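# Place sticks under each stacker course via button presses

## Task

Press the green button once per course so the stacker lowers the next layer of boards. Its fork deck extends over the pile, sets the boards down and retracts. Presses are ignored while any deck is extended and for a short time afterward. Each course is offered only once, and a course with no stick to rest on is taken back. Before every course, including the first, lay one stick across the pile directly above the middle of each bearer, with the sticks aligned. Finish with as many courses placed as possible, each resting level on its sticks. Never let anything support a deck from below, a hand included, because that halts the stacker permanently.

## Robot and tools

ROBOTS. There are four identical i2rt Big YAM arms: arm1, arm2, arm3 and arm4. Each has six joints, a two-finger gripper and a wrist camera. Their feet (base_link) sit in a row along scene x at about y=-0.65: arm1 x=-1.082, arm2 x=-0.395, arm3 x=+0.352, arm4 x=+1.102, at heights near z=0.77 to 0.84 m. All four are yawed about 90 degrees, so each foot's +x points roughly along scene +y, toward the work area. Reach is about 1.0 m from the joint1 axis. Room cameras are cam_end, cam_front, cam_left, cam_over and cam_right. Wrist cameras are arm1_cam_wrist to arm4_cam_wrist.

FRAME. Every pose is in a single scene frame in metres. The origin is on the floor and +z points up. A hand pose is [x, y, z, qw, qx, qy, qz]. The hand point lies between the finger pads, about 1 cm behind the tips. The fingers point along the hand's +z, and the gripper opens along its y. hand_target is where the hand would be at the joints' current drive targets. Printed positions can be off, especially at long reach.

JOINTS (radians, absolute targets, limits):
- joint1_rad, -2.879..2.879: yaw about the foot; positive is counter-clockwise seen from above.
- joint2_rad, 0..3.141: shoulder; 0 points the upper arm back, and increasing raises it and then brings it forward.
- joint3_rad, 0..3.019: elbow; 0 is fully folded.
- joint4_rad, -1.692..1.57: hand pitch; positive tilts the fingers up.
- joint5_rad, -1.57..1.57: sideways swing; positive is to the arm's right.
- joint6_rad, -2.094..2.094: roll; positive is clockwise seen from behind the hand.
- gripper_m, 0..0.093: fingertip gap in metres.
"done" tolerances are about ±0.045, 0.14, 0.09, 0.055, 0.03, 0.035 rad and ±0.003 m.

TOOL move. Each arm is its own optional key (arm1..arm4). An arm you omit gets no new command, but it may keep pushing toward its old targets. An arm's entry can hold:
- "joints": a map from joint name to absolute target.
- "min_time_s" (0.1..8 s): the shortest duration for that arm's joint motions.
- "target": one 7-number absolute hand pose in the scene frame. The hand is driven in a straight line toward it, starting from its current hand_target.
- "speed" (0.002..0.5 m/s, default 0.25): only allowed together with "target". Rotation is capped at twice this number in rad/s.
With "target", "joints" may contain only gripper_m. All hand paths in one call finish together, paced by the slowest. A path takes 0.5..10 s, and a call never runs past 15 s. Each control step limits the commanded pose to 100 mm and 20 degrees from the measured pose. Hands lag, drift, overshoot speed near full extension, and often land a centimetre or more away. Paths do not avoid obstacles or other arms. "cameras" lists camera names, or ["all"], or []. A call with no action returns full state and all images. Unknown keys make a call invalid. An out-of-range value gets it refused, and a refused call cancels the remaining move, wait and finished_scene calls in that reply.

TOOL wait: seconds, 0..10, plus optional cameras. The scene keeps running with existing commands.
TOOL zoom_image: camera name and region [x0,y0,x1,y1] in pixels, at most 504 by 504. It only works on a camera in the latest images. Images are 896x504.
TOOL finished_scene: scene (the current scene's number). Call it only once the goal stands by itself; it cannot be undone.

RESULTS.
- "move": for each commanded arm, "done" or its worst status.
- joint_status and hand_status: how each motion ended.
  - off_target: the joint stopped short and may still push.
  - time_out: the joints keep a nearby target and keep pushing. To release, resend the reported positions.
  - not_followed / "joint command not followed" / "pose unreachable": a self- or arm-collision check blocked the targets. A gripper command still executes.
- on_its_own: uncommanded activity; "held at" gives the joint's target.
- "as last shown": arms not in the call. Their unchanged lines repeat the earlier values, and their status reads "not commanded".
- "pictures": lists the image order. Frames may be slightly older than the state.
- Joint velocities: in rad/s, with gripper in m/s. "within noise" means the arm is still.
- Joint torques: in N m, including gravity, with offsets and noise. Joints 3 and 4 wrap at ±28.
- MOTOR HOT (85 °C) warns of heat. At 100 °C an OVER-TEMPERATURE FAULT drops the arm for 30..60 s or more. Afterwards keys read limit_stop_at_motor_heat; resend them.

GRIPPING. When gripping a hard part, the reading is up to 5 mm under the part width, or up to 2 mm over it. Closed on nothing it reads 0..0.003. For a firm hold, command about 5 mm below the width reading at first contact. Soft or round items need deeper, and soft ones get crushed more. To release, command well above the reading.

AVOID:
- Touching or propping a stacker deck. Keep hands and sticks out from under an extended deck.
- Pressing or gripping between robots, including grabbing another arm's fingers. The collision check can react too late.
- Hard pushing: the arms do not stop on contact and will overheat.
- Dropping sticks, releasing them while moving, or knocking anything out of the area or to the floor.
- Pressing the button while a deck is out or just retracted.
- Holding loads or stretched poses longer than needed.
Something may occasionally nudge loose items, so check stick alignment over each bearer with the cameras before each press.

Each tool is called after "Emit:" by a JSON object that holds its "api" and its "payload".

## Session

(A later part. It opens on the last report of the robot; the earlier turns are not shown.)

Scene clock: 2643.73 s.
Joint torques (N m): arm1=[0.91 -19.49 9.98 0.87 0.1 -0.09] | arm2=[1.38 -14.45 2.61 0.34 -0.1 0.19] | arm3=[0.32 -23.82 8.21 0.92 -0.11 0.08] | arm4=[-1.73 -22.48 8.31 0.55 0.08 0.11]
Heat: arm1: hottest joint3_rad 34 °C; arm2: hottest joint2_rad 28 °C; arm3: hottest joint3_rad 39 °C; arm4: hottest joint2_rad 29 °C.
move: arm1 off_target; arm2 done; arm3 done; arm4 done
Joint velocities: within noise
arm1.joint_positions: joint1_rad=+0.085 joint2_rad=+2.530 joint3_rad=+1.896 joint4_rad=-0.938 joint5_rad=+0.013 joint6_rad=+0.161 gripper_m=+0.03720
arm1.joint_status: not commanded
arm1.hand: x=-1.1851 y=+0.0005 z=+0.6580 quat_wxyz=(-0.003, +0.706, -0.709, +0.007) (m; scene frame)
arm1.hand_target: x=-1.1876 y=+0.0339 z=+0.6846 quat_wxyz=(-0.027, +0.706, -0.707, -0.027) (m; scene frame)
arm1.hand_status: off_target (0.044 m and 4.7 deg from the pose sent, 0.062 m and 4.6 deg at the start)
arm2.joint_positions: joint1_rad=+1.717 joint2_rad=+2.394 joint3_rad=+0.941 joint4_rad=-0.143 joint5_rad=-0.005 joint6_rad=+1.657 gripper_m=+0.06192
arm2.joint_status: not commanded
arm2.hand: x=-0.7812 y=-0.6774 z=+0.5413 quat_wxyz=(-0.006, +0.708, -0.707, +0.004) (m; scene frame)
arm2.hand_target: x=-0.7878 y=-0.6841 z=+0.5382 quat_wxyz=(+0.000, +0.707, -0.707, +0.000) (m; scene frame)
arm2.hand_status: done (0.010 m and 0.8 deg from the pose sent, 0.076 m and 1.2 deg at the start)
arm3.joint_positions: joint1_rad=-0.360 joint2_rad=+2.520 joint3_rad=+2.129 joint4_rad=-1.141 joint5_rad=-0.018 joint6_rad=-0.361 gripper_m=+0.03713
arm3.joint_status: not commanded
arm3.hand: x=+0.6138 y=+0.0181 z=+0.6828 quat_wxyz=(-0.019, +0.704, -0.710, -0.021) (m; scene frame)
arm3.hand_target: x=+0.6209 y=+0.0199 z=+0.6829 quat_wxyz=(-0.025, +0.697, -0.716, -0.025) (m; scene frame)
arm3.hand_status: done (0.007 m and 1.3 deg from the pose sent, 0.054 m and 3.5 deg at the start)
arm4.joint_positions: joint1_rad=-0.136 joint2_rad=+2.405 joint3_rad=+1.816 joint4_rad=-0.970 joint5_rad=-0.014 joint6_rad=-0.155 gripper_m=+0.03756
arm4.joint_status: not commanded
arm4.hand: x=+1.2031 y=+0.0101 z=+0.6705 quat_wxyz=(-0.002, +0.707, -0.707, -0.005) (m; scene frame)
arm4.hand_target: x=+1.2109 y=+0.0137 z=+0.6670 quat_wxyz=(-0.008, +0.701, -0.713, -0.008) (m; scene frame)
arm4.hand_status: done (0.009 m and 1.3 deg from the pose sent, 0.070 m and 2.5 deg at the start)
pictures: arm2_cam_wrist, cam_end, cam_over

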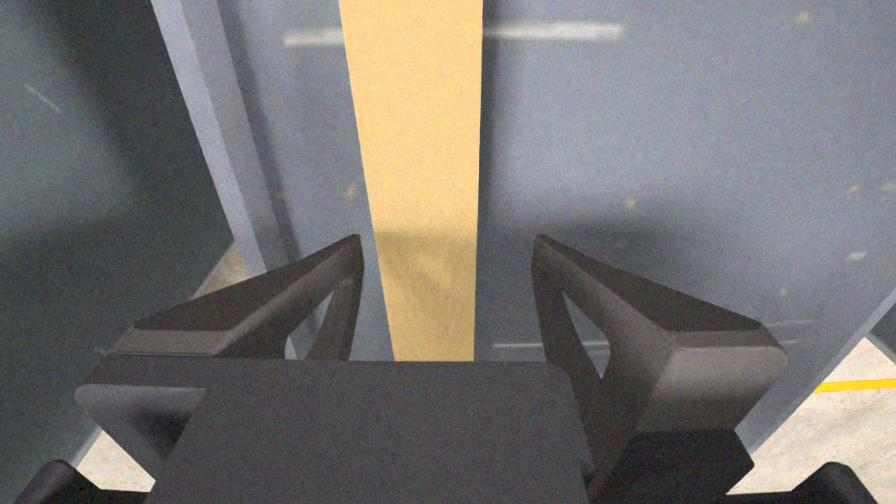

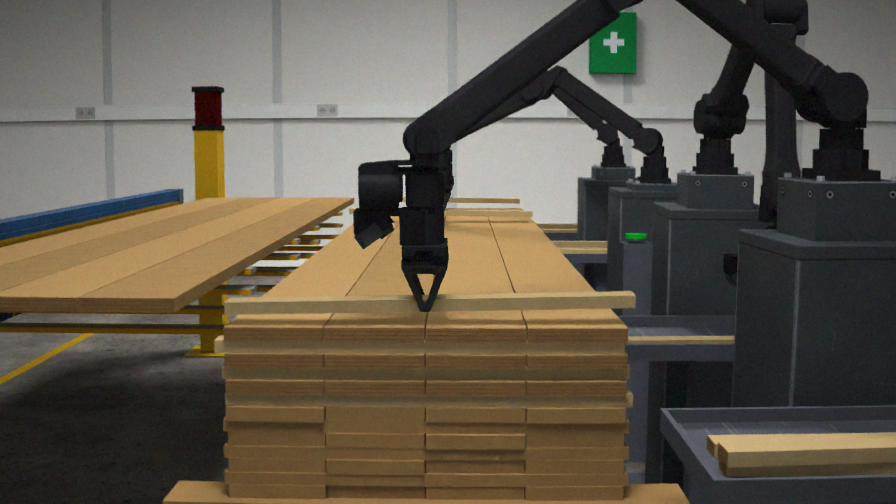

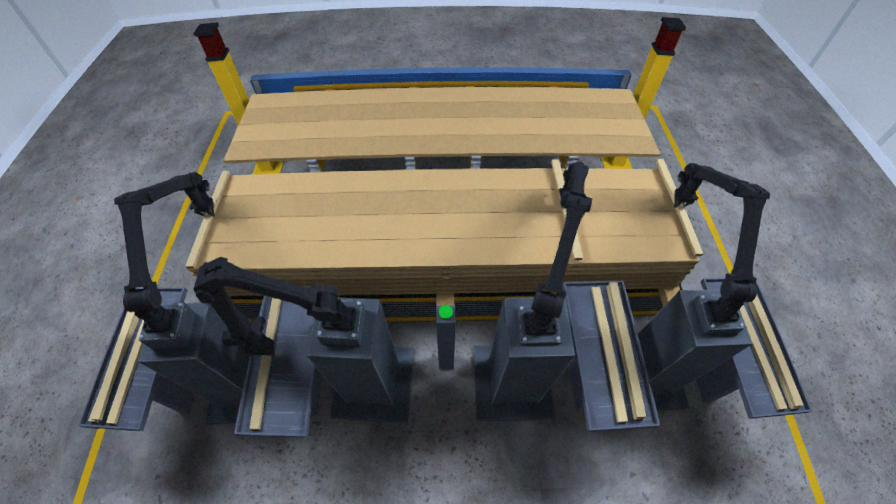

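Emit:
{"api": "move", "payload": {"arm1": {"target": [-1.190, 0.044, 0.653, -0.036, 0.6996, -0.7145, -0.036], "speed": 0.05}, "arm2": {"target": [-0.798, -0.684, 0.520, 0.0, 0.7071, -0.7071, 0.0], "speed": 0.04}, "arm3": {"target": [0.623, 0.018, 0.658, -0.018, 0.6978, -0.7163, -0.018], "speed": 0.05}, "arm4": {"target": [1.218, 0.006, 0.648, -0.004, 0.7009, -0.7132, -0.004], "speed": 0.05}, "cameras": ["cam_end", "cam_over", "arm2_cam_wrist"]}}

Emit:
{"api": "zoom_image", "payload": {"camera": "cam_over", "region": [150, 130, 310, 290]}}

Emit:
{"api": "zoom_image", "payload": {"camera": "cam_over", "region": [510, 130, 670, 290]}}

Emit:
{"api": "zoom_image", "payload": {"camera": "cam_over", "region": [600, 130, 760, 290]}}

Emit:
{"api": "zoom_image", "payload": {"camera": "cam_end", "region": [340, 170, 560, 270]}}

Emit:
{"api": "zoom_image", "payload": {"camera": "cam_end", "region": [190, 250, 660, 350]}}

Emit:
{"api": "zoom_image", "payload": {"camera": "arm2_cam_wrist", "region": [300, 150, 600, 370]}}

Scene clock: 2698.37 s.
Joint torques (N m): arm1=[1.32 -18.37 10.58 1.11 0.23 0.15] | arm2=[1.2 -14.62 2.66 0.34 -0.1 0.17] | arm3=[0.21 -22.71 9.25 0.84 0.09 0.05] | arm4=[-2.02 -22.3 7.99 0.54 0.08 0.01]
Heat: arm1: hottest joint3_rad 35 °C; arm2: hottest joint2_rad 28 °C; arm3: hottest joint3_rad 35 °C; arm4: hottest joint2_rad 31 °C.
move: arm1 off_target; arm2 done; arm3 off_target; arm4 off_target
Joint velocities: within noise
arm1.joint_positions: joint1_rad=+0.085 joint2_rad=+2.570 joint3_rad=+1.909 joint4_rad=-0.885 joint5_rad=+0.013 joint6_rad=+0.161 gripper_m=+0.03719
arm1.joint_status: not commanded
arm1.hand: x=-1.1860 y=+0.0065 z=+0.6358 quat_wxyz=(-0.011, +0.705, -0.709, -0.004) (m; scene frame)
arm1.hand_target: x=-1.1896 y=+0.0416 z=+0.6552 quat_wxyz=(-0.036, +0.699, -0.714, -0.036) (m; scene frame)
arm1.hand_status: off_target (0.041 m and 4.8 deg from the pose sent, 0.044 m and 6.2 deg at the start)
arm2.joint_positions: joint1_rad=+1.717 joint2_rad=+2.446 joint3_rad=+0.993 joint4_rad=-0.141 joint5_rad=-0.005 joint6_rad=+1.657 gripper_m=+0.06192
arm2.joint_status: not commanded
arm2.hand: x=-0.7920 y=-0.6783 z=+0.5243 quat_wxyz=(-0.006, +0.708, -0.707, +0.003) (m; scene frame)
arm2.hand_target: x=-0.7978 y=-0.6841 z=+0.5201 quat_wxyz=(+0.000, +0.707, -0.707, +0.000) (m; scene frame)
arm2.hand_status: done (0.009 m and 0.7 deg from the pose sent, 0.028 m and 0.8 deg at the start)
arm3.joint_positions: joint1_rad=-0.360 joint2_rad=+2.550 joint3_rad=+2.129 joint4_rad=-1.131 joint5_rad=-0.017 joint6_rad=-0.361 gripper_m=+0.03713
arm3.joint_status: not commanded
arm3.hand: x=+0.6122 y=+0.0138 z=+0.6614 quat_wxyz=(-0.010, +0.704, -0.710, -0.016) (m; scene frame)
arm3.hand_target: x=+0.6228 y=+0.0176 z=+0.6581 quat_wxyz=(-0.018, +0.698, -0.716, -0.018) (m; scene frame)
arm3.hand_status: off_target (0.012 m and 1.4 deg from the pose sent, 0.027 m and 1.1 deg at the start)
arm4.joint_positions: joint1_rad=-0.145 joint2_rad=+2.423 joint3_rad=+1.802 joint4_rad=-0.944 joint5_rad=-0.013 joint6_rad=-0.154 gripper_m=+0.03756
arm4.joint_status: not commanded
arm4.hand: x=+1.2088 y=+0.0043 z=+0.6541 quat_wxyz=(+0.000, +0.704, -0.710, -0.002) (m; scene frame)
arm4.hand_target: x=+1.2179 y=+0.0060 z=+0.6483 quat_wxyz=(-0.004, +0.701, -0.713, -0.004) (m; scene frame)
arm4.hand_status: off_target (0.011 m and 0.7 deg from the pose sent, 0.027 m and 1.1 deg at the start)
pictures: arm2_cam_wrist, cam_end, cam_over

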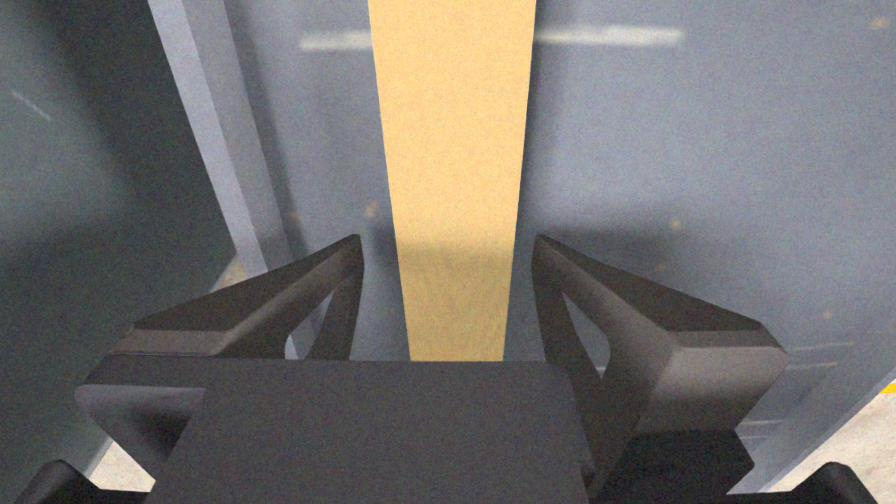

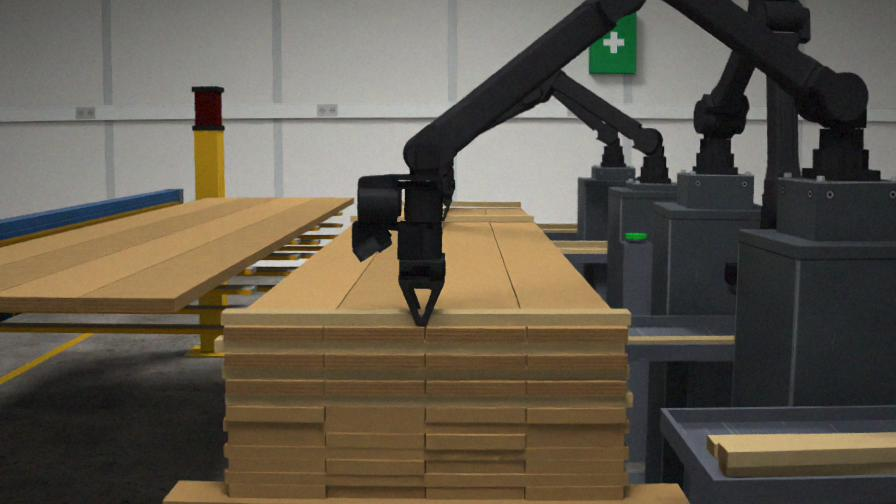

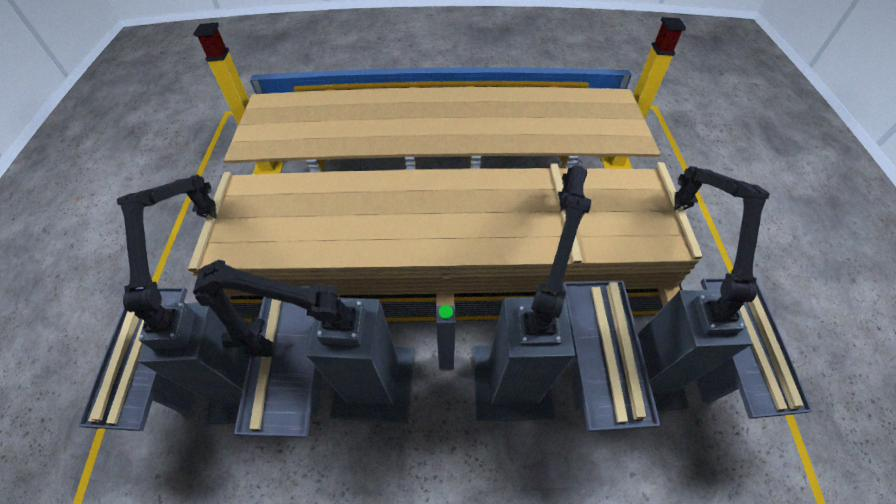

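Scaled by 3.150.

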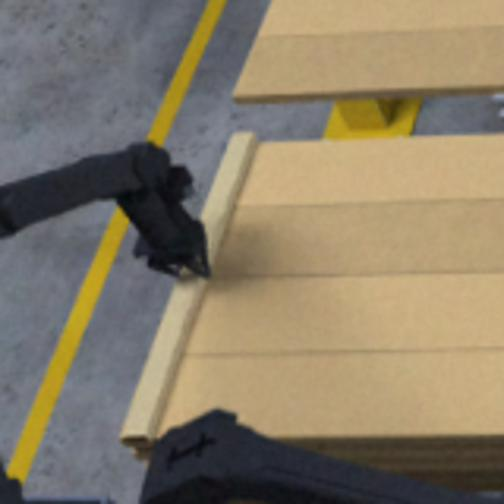

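Scaled by 3.150.

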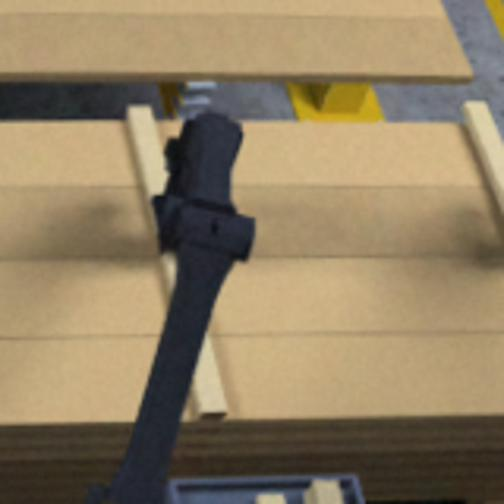

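Scaled by 3.150.

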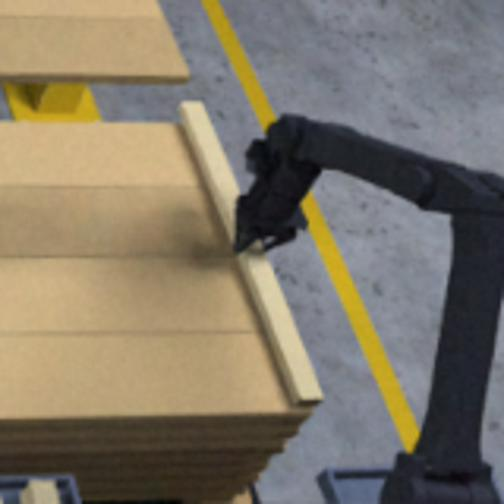

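Scaled by 2.291.

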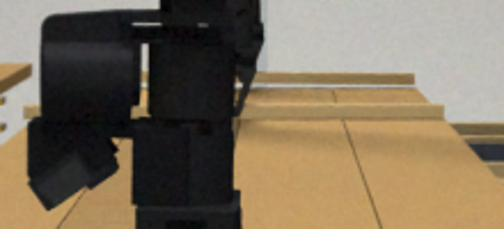

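Scaled by 1.072.

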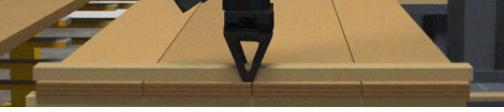

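Scaled by 1.680.

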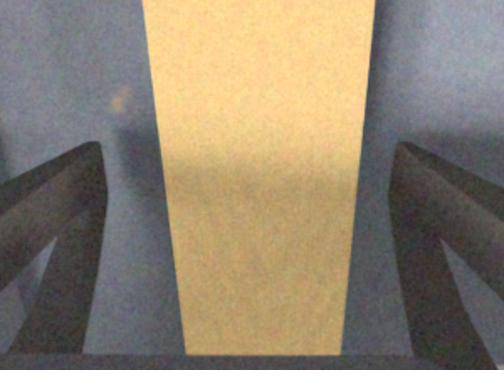

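Emit:
{"api": "move", "payload": {"arm1": {"target": [-1.191, 0.044, 0.646, -0.036, 0.6996, -0.7145, -0.036], "speed": 0.04}, "arm2": {"target": [-0.796, -0.684, 0.512, 0.0, 0.7071, -0.7071, 0.0], "speed": 0.03}, "arm3": {"target": [0.627, 0.020, 0.650, -0.021, 0.6978, -0.7163, -0.021], "speed": 0.04}, "arm4": {"target": [1.219, 0.010, 0.634, -0.006, 0.704, -0.710, -0.006], "speed": 0.04}, "cameras": ["cam_end", "cam_over", "arm2_cam_wrist"]}}

Emit:
{"api": "zoom_image", "payload": {"camera": "cam_over", "region": [150, 130, 310, 290]}}

Emit:
{"api": "zoom_image", "payload": {"camera": "cam_over", "region": [510, 130, 670, 290]}}

Emit:
{"api": "zoom_image", "payload": {"camera": "cam_over", "region": [600, 130, 760, 290]}}

Emit:
{"api": "zoom_image", "payload": {"camera": "cam_end", "region": [340, 170, 560, 270]}}

Emit:
{"api": "zoom_image", "payload": {"camera": "arm2_cam_wrist", "region": [300, 150, 600, 370]}}

Scene clock: 2736.67 s.
Joint torques (N m): arm1=[1.26 -18.02 10.43 1.54 0.23 0.14] | arm2=[1.26 -14.68 2.41 0.35 -0.1 0.18] | arm3=[-0.09 -21.6 9.7 1.13 -0.01 0.01] | arm4=[-2.02 -21.42 9.18 0.66 0.04 -0.05]
Heat: arm1: hottest joint2_rad 34 °C; arm2: hottest joint2_rad 28 °C; arm3: hottest joint3_rad 35 °C; arm4: hottest joint2_rad 31 °C.
move: arm1 off_target; arm2 done; arm3 off_target; arm4 off_target
Joint velocities: within noise
arm1.joint_positions: joint1_rad=+0.085 joint2_rad=+2.575 joint3_rad=+1.920 joint4_rad=-0.884 joint5_rad=+0.013 joint6_rad=+0.161 gripper_m=+0.03718
arm1.joint_status: not commanded
arm1.hand: x=-1.1866 y=+0.0102 z=+0.6355 quat_wxyz=(-0.013, +0.705, -0.709, -0.006) (m; scene frame)
arm1.hand_target: x=-1.1907 y=+0.0420 z=+0.6479 quat_wxyz=(-0.036, +0.699, -0.714, -0.036) (m; scene frame)
arm1.hand_status: off_target (0.036 m and 4.4 deg from the pose sent, 0.039 m and 4.8 deg at the start)
arm2.joint_positions: joint1_rad=+1.717 joint2_rad=+2.467 joint3_rad=+1.000 joint4_rad=-0.125 joint5_rad=-0.005 joint6_rad=+1.657 gripper_m=+0.06192
arm2.joint_status: not commanded
arm2.hand: x=-0.7906 y=-0.6781 z=+0.5163 quat_wxyz=(-0.005, +0.708, -0.707, +0.003) (m; scene frame)
arm2.hand_target: x=-0.7960 y=-0.6841 z=+0.5122 quat_wxyz=(+0.000, +0.707, -0.707, +0.000) (m; scene frame)
arm2.hand_status: done (0.009 m and 0.7 deg from the pose sent, 0.014 m and 0.7 deg at the start)
arm3.joint_positions: joint1_rad=-0.361 joint2_rad=+2.551 joint3_rad=+2.129 joint4_rad=-1.123 joint5_rad=-0.017 joint6_rad=-0.361 gripper_m=+0.03713
arm3.joint_status: not commanded
arm3.hand: x=+0.6134 y=+0.0153 z=+0.6607 quat_wxyz=(-0.013, +0.704, -0.710, -0.017) (m; scene frame)
arm3.hand_target: x=+0.6267 y=+0.0191 z=+0.6503 quat_wxyz=(-0.021, +0.697, -0.716, -0.021) (m; scene frame)
arm3.hand_status: off_target (0.018 m and 1.4 deg from the pose sent, 0.020 m and 1.7 deg at the start)
arm4.joint_positions: joint1_rad=-0.145 joint2_rad=+2.440 joint3_rad=+1.802 joint4_rad=-0.928 joint5_rad=-0.012 joint6_rad=-0.158 gripper_m=+0.03756
arm4.joint_status: not commanded
arm4.hand: x=+1.2088 y=+0.0033 z=+0.6431 quat_wxyz=(+0.000, +0.705, -0.709, -0.002) (m; scene frame)
arm4.hand_target: x=+1.2189 y=+0.0095 z=+0.6342 quat_wxyz=(-0.006, +0.704, -0.710, -0.006) (m; scene frame)
arm4.hand_status: off_target (0.015 m and 0.9 deg from the pose sent, 0.023 m and 0.8 deg at the start)
pictures: arm2_cam_wrist, cam_end, cam_over

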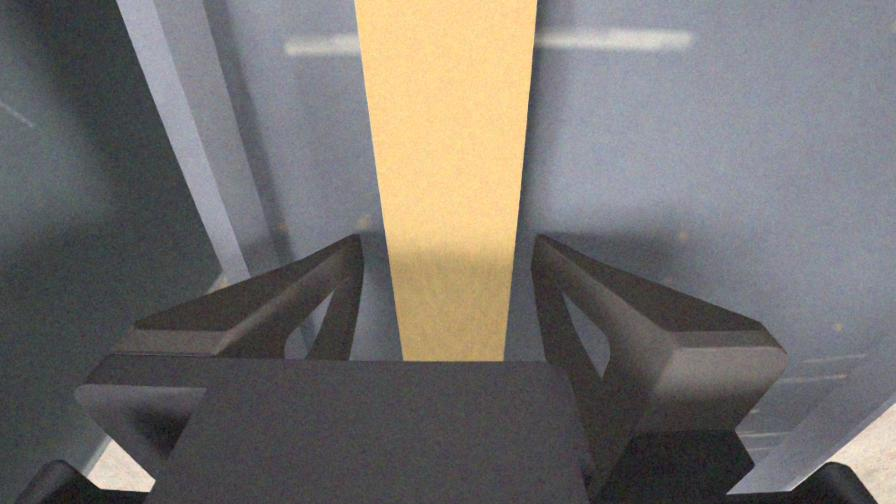

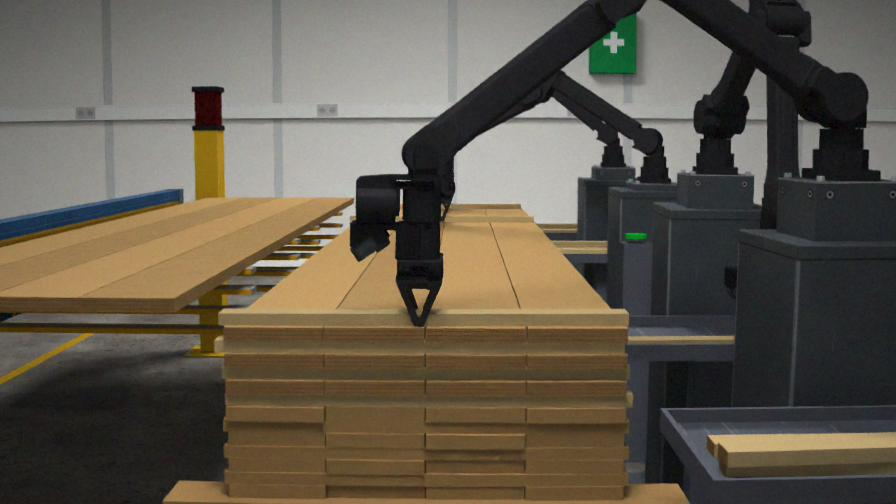

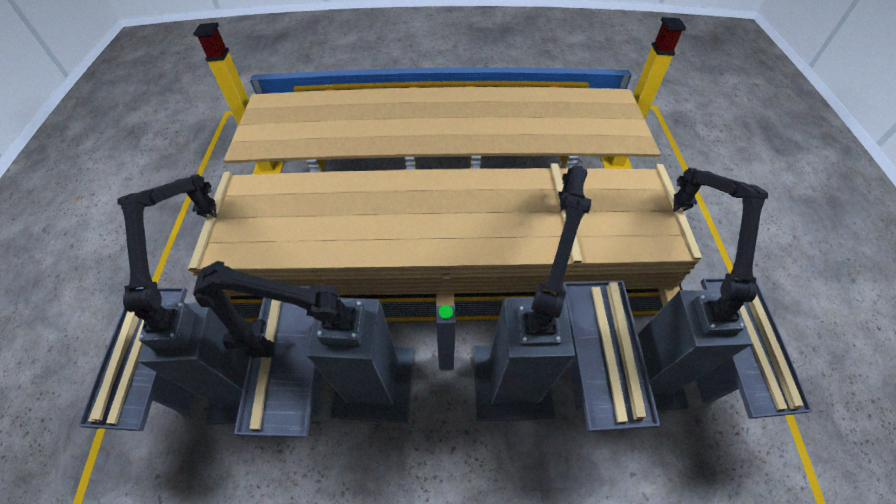

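Scaled by 3.150.

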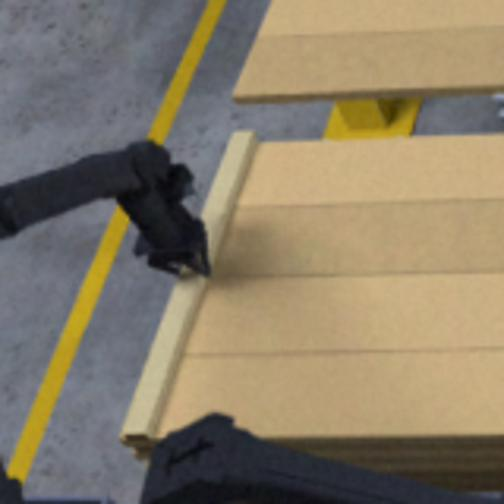

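Scaled by 3.150.

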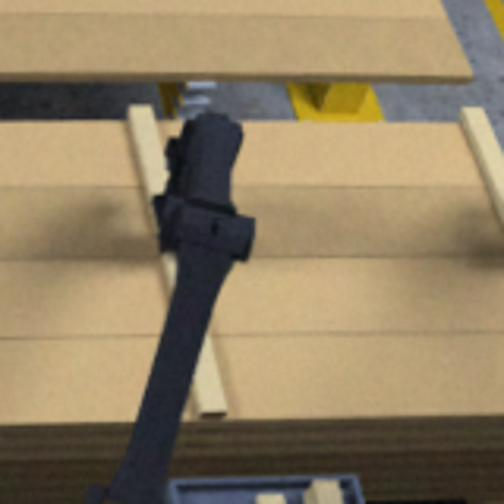

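Scaled by 3.150.

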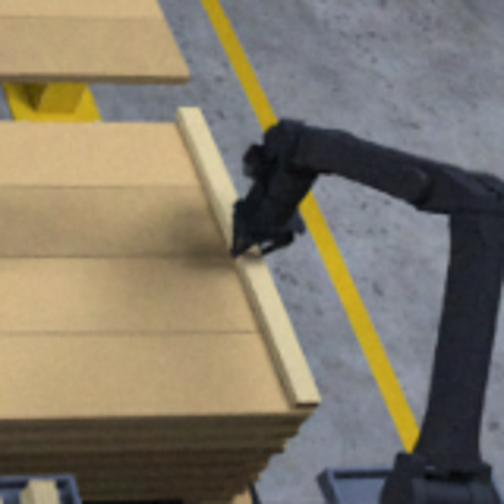

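Scaled by 2.291.

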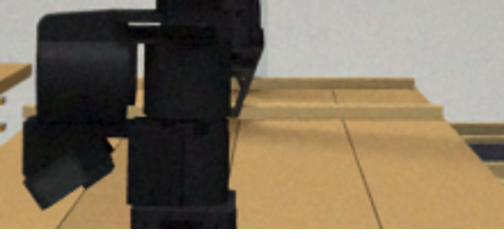

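Scaled by 1.680.

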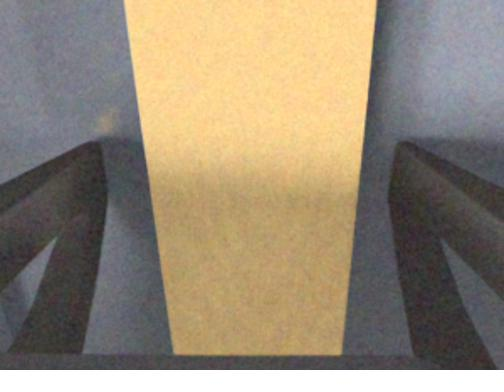

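Emit:
{"api": "move", "payload": {"arm1": {"target": [-1.191, 0.042, 0.650, -0.036, 0.6996, -0.7145, -0.036], "speed": 0.03, "joints": {"gripper_m": 0.062}}, "arm2": {"joints": {"gripper_m": 0.033}}, "arm3": {"target": [0.626, 0.020, 0.657, -0.021, 0.6978, -0.7163, -0.021], "speed": 0.03, "joints": {"gripper_m": 0.062}}, "arm4": {"target": [1.219, 0.010, 0.628, -0.006, 0.704, -0.710, -0.006], "speed": 0.03}, "cameras": ["cam_end", "cam_over"]}}

Emit:
{"api": "zoom_image", "payload": {"camera": "cam_end", "region": [340, 170, 560, 270]}}

Emit:
{"api": "zoom_image", "payload": {"camera": "cam_over", "region": [600, 130, 760, 290]}}

Scene clock: 2750.63 s.
Joint torques (N m): arm1=[1.14 -18.49 9.7 0.94 0.25 0.12] | arm2=[1.26 -14.68 2.43 0.34 -0.09 0.18] | arm3=[0.03 -22.59 9.69 0.58 -0.01 0.02] | arm4=[-2.02 -20.72 9.21 0.92 0.03 -0.05]
Heat: arm1: hottest joint3_rad 34 °C; arm2: hottest joint2_rad 28 °C; arm3: hottest joint3_rad 35 °C; arm4: hottest joint2_rad 31 °C.
move: arm1 off_target; arm2 off_target; arm3 off_target; arm4 off_target
Joint velocities: within noise
arm1.joint_positions: joint1_rad=+0.085 joint2_rad=+2.576 joint3_rad=+1.920 joint4_rad=-0.872 joint5_rad=+0.013 joint6_rad=+0.164 gripper_m=+0.06195
arm1.joint_status: all done
arm1.hand: x=-1.1870 y=+0.0130 z=+0.6354 quat_wxyz=(-0.016, +0.704, -0.710, -0.011) (m; scene frame)
arm1.hand_target: x=-1.1908 y=+0.0404 z=+0.6512 quat_wxyz=(-0.036, +0.699, -0.714, -0.036) (m; scene frame)
arm1.hand_status: off_target (0.033 m and 3.7 deg from the pose sent, 0.035 m and 4.4 deg at the start)
arm2.joint_positions: joint1_rad=+1.717 joint2_rad=+2.467 joint3_rad=+1.000 joint4_rad=-0.125 joint5_rad=-0.005 joint6_rad=+1.657 gripper_m=+0.03895
arm2.joint_status: gripper_m off_target (ended at +0.03898, target +0.03300)
arm2.hand: x=-0.7907 y=-0.6781 z=+0.5163 quat_wxyz=(-0.005, +0.708, -0.707, +0.003) (m; scene frame)
arm2.hand_target: x=-0.7960 y=-0.6840 z=+0.5122 quat_wxyz=(+0.000, +0.707, -0.707, +0.000) (m; scene frame)
arm2.hand_status: not commanded
arm3.joint_positions: joint1_rad=-0.361 joint2_rad=+2.551 joint3_rad=+2.129 joint4_rad=-1.117 joint5_rad=-0.017 joint6_rad=-0.361 gripper_m=+0.06191
arm3.joint_status: all done
arm3.hand: x=+0.6144 y=+0.0164 z=+0.6608 quat_wxyz=(-0.016, +0.703, -0.710, -0.019) (m; scene frame)
arm3.hand_target: x=+0.6260 y=+0.0195 z=+0.6571 quat_wxyz=(-0.021, +0.697, -0.716, -0.021) (m; scene frame)
arm3.hand_status: off_target (0.013 m and 1.1 deg from the pose sent, 0.014 m and 1.4 deg at the start)
arm4.joint_positions: joint1_rad=-0.145 joint2_rad=+2.440 joint3_rad=+1.802 joint4_rad=-0.926 joint5_rad=-0.012 joint6_rad=-0.158 gripper_m=+0.03756
arm4.joint_status: not commanded
arm4.hand: x=+1.2089 y=+0.0038 z=+0.6431 quat_wxyz=(+0.000, +0.705, -0.709, -0.002) (m; scene frame)
arm4.hand_target: x=+1.2188 y=+0.0092 z=+0.6284 quat_wxyz=(-0.006, +0.704, -0.710, -0.006) (m; scene frame)
arm4.hand_status: off_target (0.019 m and 0.8 deg from the pose sent, 0.019 m and 0.9 deg at the start)
pictures: cam_end, cam_over

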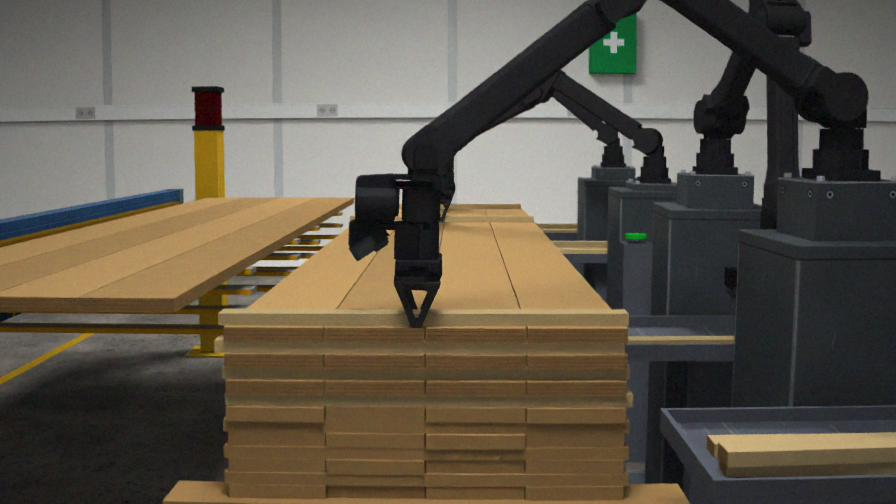

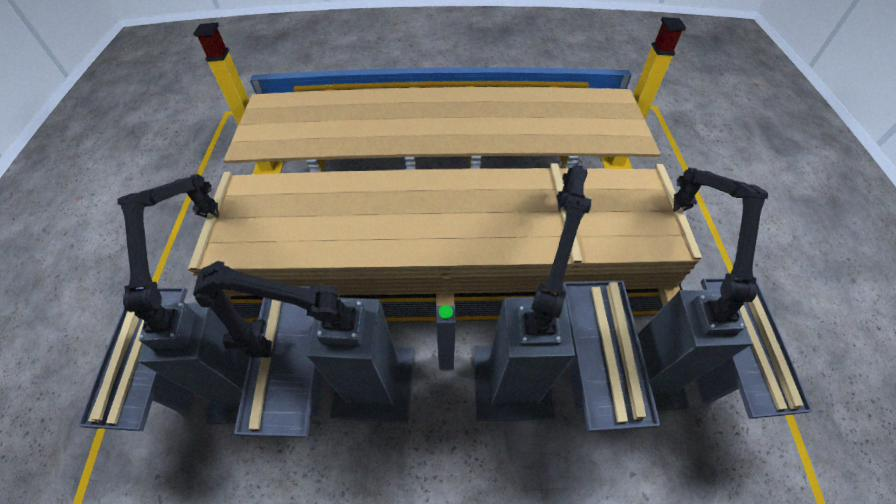

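Scaled by 2.291.

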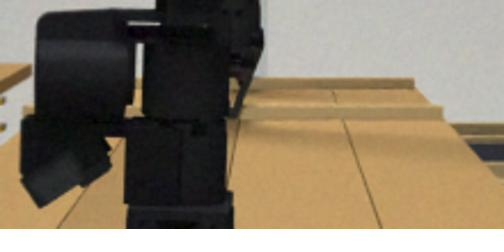

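Scaled by 3.150.

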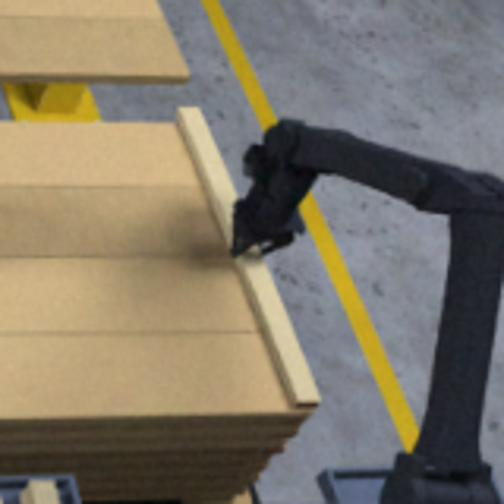

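Emit:
{"api": "move", "payload": {"arm1": {"target": [-1.190, 0.040, 0.775, -0.026, 0.703, -0.711, -0.026], "speed": 0.08}, "arm2": {"target": [-0.796, -0.684, 0.60, 0.0, 0.7071, -0.7071, 0.0], "speed": 0.06}, "arm3": {"target": [0.620, 0.030, 0.770, -0.021, 0.703, -0.711, -0.021], "speed": 0.08}, "arm4": {"target": [1.217, 0.010, 0.640, -0.006, 0.704, -0.710, -0.006], "speed": 0.03, "joints": {"gripper_m": 0.062}}, "cameras": ["arm2_cam_wrist", "cam_over"]}}

Emit:
{"api": "zoom_image", "payload": {"camera": "cam_over", "region": [510, 130, 670, 290]}}

Emit:
{"api": "zoom_image", "payload": {"camera": "cam_over", "region": [150, 130, 310, 290]}}

Emit:
{"api": "move", "payload": {"arm1": {"target": [-1.38, -0.684, 0.74, 0.0, 0.7071, -0.7071, 0.0], "speed": 0.35}, "arm2": {"target": [-0.790, -0.684, 0.785, 0.0, 0.7071, -0.7071, 0.0], "speed": 0.15}, "arm3": {"target": [0.735, -0.684, 0.74, 0.0, 0.7071, -0.7071, 0.0], "speed": 0.35}, "arm4": {"target": [1.211, 0.012, 0.76, -0.006, 0.704, -0.710, -0.006], "speed": 0.08}, "cameras": ["cam_end", "cam_over"]}}

Emit:
{"api": "zoom_image", "payload": {"camera": "cam_over", "region": [600, 130, 760, 290]}}

Emit:
{"api": "zoom_image", "payload": {"camera": "cam_end", "region": [190, 180, 660, 350]}}

Scene clock: 2780.50 s.
Joint torques (N m): arm1=[1.44 -20.13 10.8 -0.28 0.07 0.02] | arm2=[1.14 -16.91 1.94 -0.46 -0.09 0.16] | arm3=[1.03 -25.23 11.69 0.08 -0.01 0.01] | arm4=[-1.73 -22.24 9.01 -0.01 0.03 -0.01]
Heat: arm1: hottest joint3_rad 34 °C; arm2: hottest joint2_rad 29 °C; arm3: hottest joint2_rad 35 °C; arm4: hottest joint2_rad 32 °C.
move: arm1 off_target; arm2 done; arm3 off_target; arm4 done
Joint velocities: within noise
arm1.joint_positions: joint1_rad=+0.085 joint2_rad=+2.420 joint3_rad=+1.920 joint4_rad=-1.064 joint5_rad=+0.013 joint6_rad=+0.164 gripper_m=+0.06195
arm1.joint_status: not commanded
arm1.hand: x=-1.1866 y=+0.0103 z=+0.7384 quat_wxyz=(-0.006, +0.704, -0.710, +0.004) (m; scene frame)
arm1.hand_target: x=-1.1896 y=+0.0378 z=+0.7759 quat_wxyz=(-0.026, +0.703, -0.711, -0.026) (m; scene frame)
arm1.hand_status: off_target (0.047 m and 4.1 deg from the pose sent, 0.142 m and 2.0 deg at the start)
arm2.joint_positions: joint1_rad=+1.717 joint2_rad=+2.255 joint3_rad=+0.919 joint4_rad=-0.251 joint5_rad=-0.005 joint6_rad=+1.657 gripper_m=+0.03895
arm2.joint_status: not commanded
arm2.hand: x=-0.7946 y=-0.6790 z=+0.5920 quat_wxyz=(-0.003, +0.708, -0.707, +0.001) (m; scene frame)
arm2.hand_target: x=-0.7959 y=-0.6839 z=+0.5997 quat_wxyz=(+0.000, +0.707, -0.707, +0.000) (m; scene frame)
arm2.hand_status: done (0.010 m and 0.4 deg from the pose sent, 0.084 m and 0.7 deg at the start)
arm3.joint_positions: joint1_rad=-0.361 joint2_rad=+2.481 joint3_rad=+2.217 joint4_rad=-1.316 joint5_rad=-0.017 joint6_rad=-0.361 gripper_m=+0.06191
arm3.joint_status: not commanded
arm3.hand: x=+0.6138 y=+0.0139 z=+0.7419 quat_wxyz=(+0.003, +0.703, -0.711, -0.010) (m; scene frame)
arm3.hand_target: x=+0.6197 y=+0.0288 z=+0.7703 quat_wxyz=(-0.021, +0.703, -0.711, -0.021) (m; scene frame)
arm3.hand_status: off_target (0.033 m and 3.0 deg from the pose sent, 0.110 m and 0.6 deg at the start)
arm4.joint_positions: joint1_rad=-0.145 joint2_rad=+2.441 joint3_rad=+1.802 joint4_rad=-0.916 joint5_rad=-0.012 joint6_rad=-0.159 gripper_m=+0.06190
arm4.joint_status: all done
arm4.hand: x=+1.2093 y=+0.0061 z=+0.6429 quat_wxyz=(-0.004, +0.706, -0.709, -0.005) (m; scene frame)
arm4.hand_target: x=+1.2170 y=+0.0098 z=+0.6400 quat_wxyz=(-0.006, +0.704, -0.710, -0.006) (m; scene frame)
arm4.hand_status: done (0.009 m and 0.3 deg from the pose sent, 0.011 m and 0.8 deg at the start)
pictures: arm2_cam_wrist, cam_over

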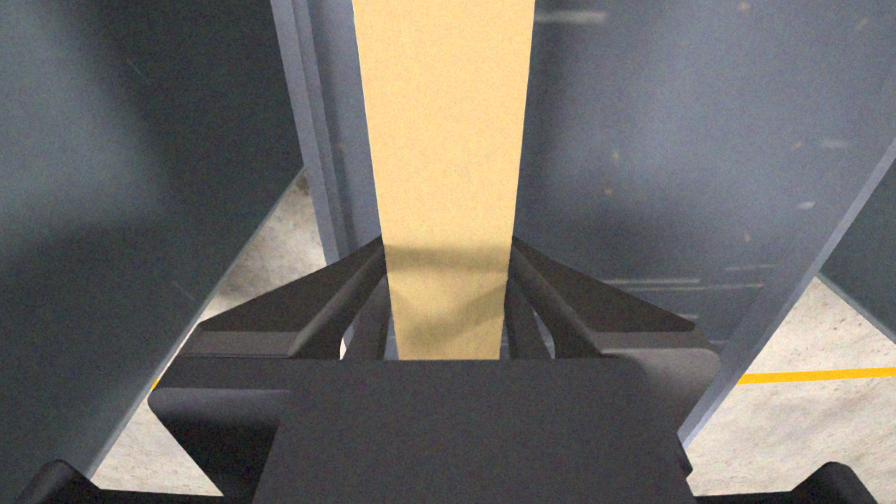

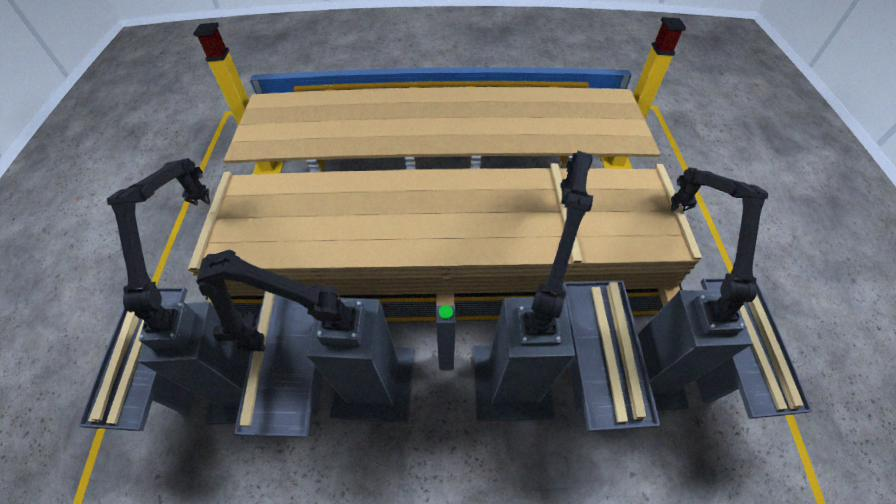

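Scaled by 3.150.

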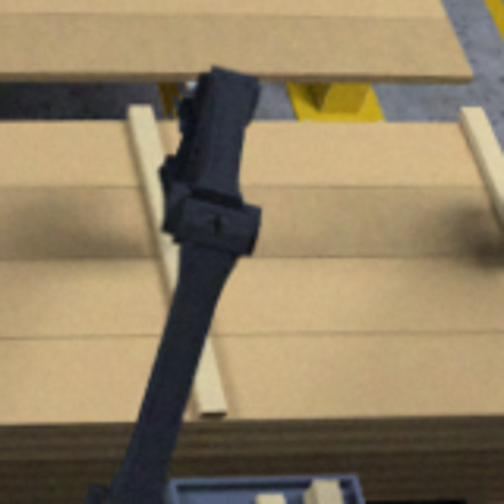

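Scaled by 3.150.

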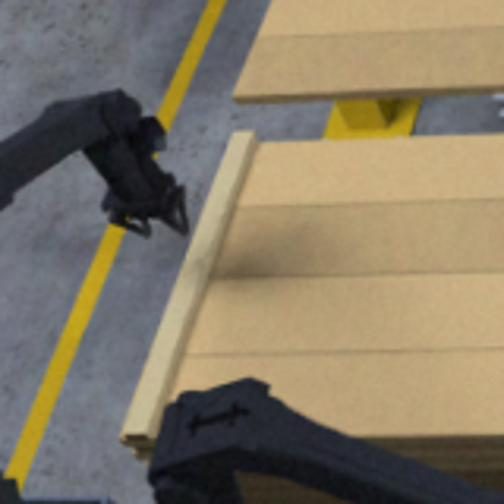

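Scene clock: 2783.90 s.
Joint torques (N m): arm1=[2.43 -5.36 5.04 -0.23 0.31 0.11] | arm2=[1.03 -14.1 7.61 -0.53 -0.09 0.14] | arm3=[0.26 -9.11 7.01 0.53 -0.14 -0.12] | arm4=[-1.08 -23.65 11.23 -0.46 0.04 0.05]
Heat: arm1: hottest joint3_rad 34 °C; arm2: hottest joint2_rad 29 °C; arm3: hottest joint3_rad 35 °C; arm4: hottest joint2_rad 32 °C.
move: arm1 off_target; arm2 off_target; arm3 off_target; arm4 off_target
Joint velocities: within noise
arm1.joint_positions: joint1_rad=+1.540 joint2_rad=+1.713 joint3_rad=+0.527 joint4_rad=-0.402 joint5_rad=+0.003 joint6_rad=+1.611 gripper_m=+0.06195
arm1.joint_status: not commanded
arm1.hand: x=-1.3640 y=-0.6801 z=+0.7378 quat_wxyz=(-0.005, +0.707, -0.707, +0.007) (m; scene frame)
arm1.hand_target: x=-1.3798 y=-0.6841 z=+0.7404 quat_wxyz=(+0.000, +0.707, -0.707, +0.000) (m; scene frame)
arm1.hand_status: off_target (0.017 m and 1.1 deg from the pose sent, 0.721 m and 0.9 deg at the start)
arm2.joint_positions: joint1_rad=+1.717 joint2_rad=+1.755 joint3_rad=+0.858 joint4_rad=-0.706 joint5_rad=-0.005 joint6_rad=+1.657 gripper_m=+0.03895
arm2.joint_status: not commanded
arm2.hand: x=-0.7822 y=-0.6793 z=+0.7743 quat_wxyz=(-0.009, +0.708, -0.707, +0.006) (m; scene frame)
arm2.hand_target: x=-0.7899 y=-0.6839 z=+0.7849 quat_wxyz=(+0.000, +0.707, -0.707, +0.000) (m; scene frame)
arm2.hand_status: off_target (0.014 m and 1.3 deg from the pose sent, 0.193 m and 0.4 deg at the start)
arm3.joint_positions: joint1_rad=-1.589 joint2_rad=+1.659 joint3_rad=+0.810 joint4_rad=-0.740 joint5_rad=+0.016 joint6_rad=-1.600 gripper_m=+0.06191
arm3.joint_status: not commanded
arm3.hand: x=+0.7224 y=-0.6799 z=+0.7382 quat_wxyz=(+0.007, +0.708, -0.706, -0.006) (m; scene frame)
arm3.hand_target: x=+0.7348 y=-0.6840 z=+0.7403 quat_wxyz=(+0.000, +0.707, -0.707, +0.000) (m; scene frame)
arm3.hand_status: off_target (0.013 m and 1.1 deg from the pose sent, 0.708 m and 1.3 deg at the start)
arm4.joint_positions: joint1_rad=-0.145 joint2_rad=+2.290 joint3_rad=+1.802 joint4_rad=-1.101 joint5_rad=-0.012 joint6_rad=-0.159 gripper_m=+0.06190
arm4.joint_status: not commanded
arm4.hand: x=+1.2068 y=-0.0038 z=+0.7394 quat_wxyz=(+0.010, +0.705, -0.709, +0.005) (m; scene frame)
arm4.hand_target: x=+1.2109 y=+0.0113 z=+0.7604 quat_wxyz=(-0.006, +0.704, -0.710, -0.006) (m; scene frame)
arm4.hand_status: off_target (0.026 m and 2.2 deg from the pose sent, 0.117 m and 0.3 deg at the start)
pictures: cam_end, cam_over

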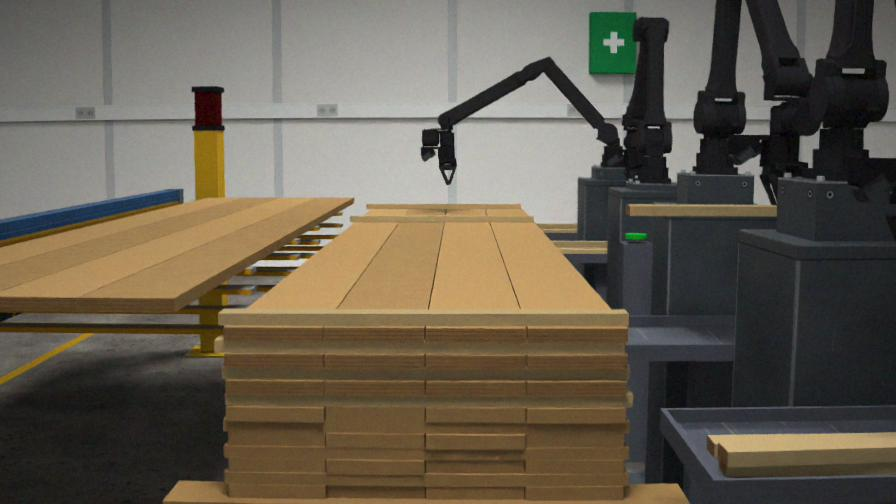

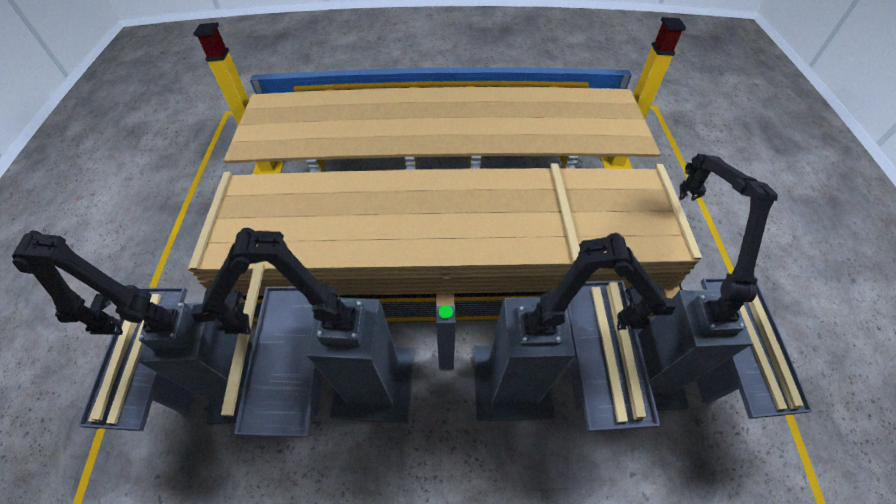

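Scaled by 3.150.

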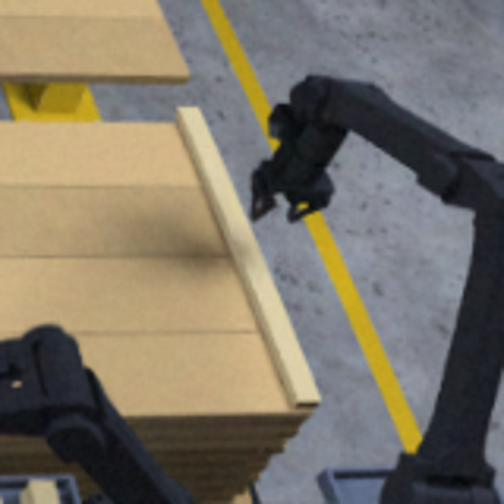

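Scaled by 1.072.

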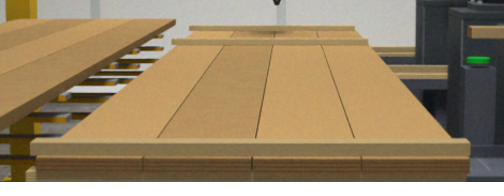

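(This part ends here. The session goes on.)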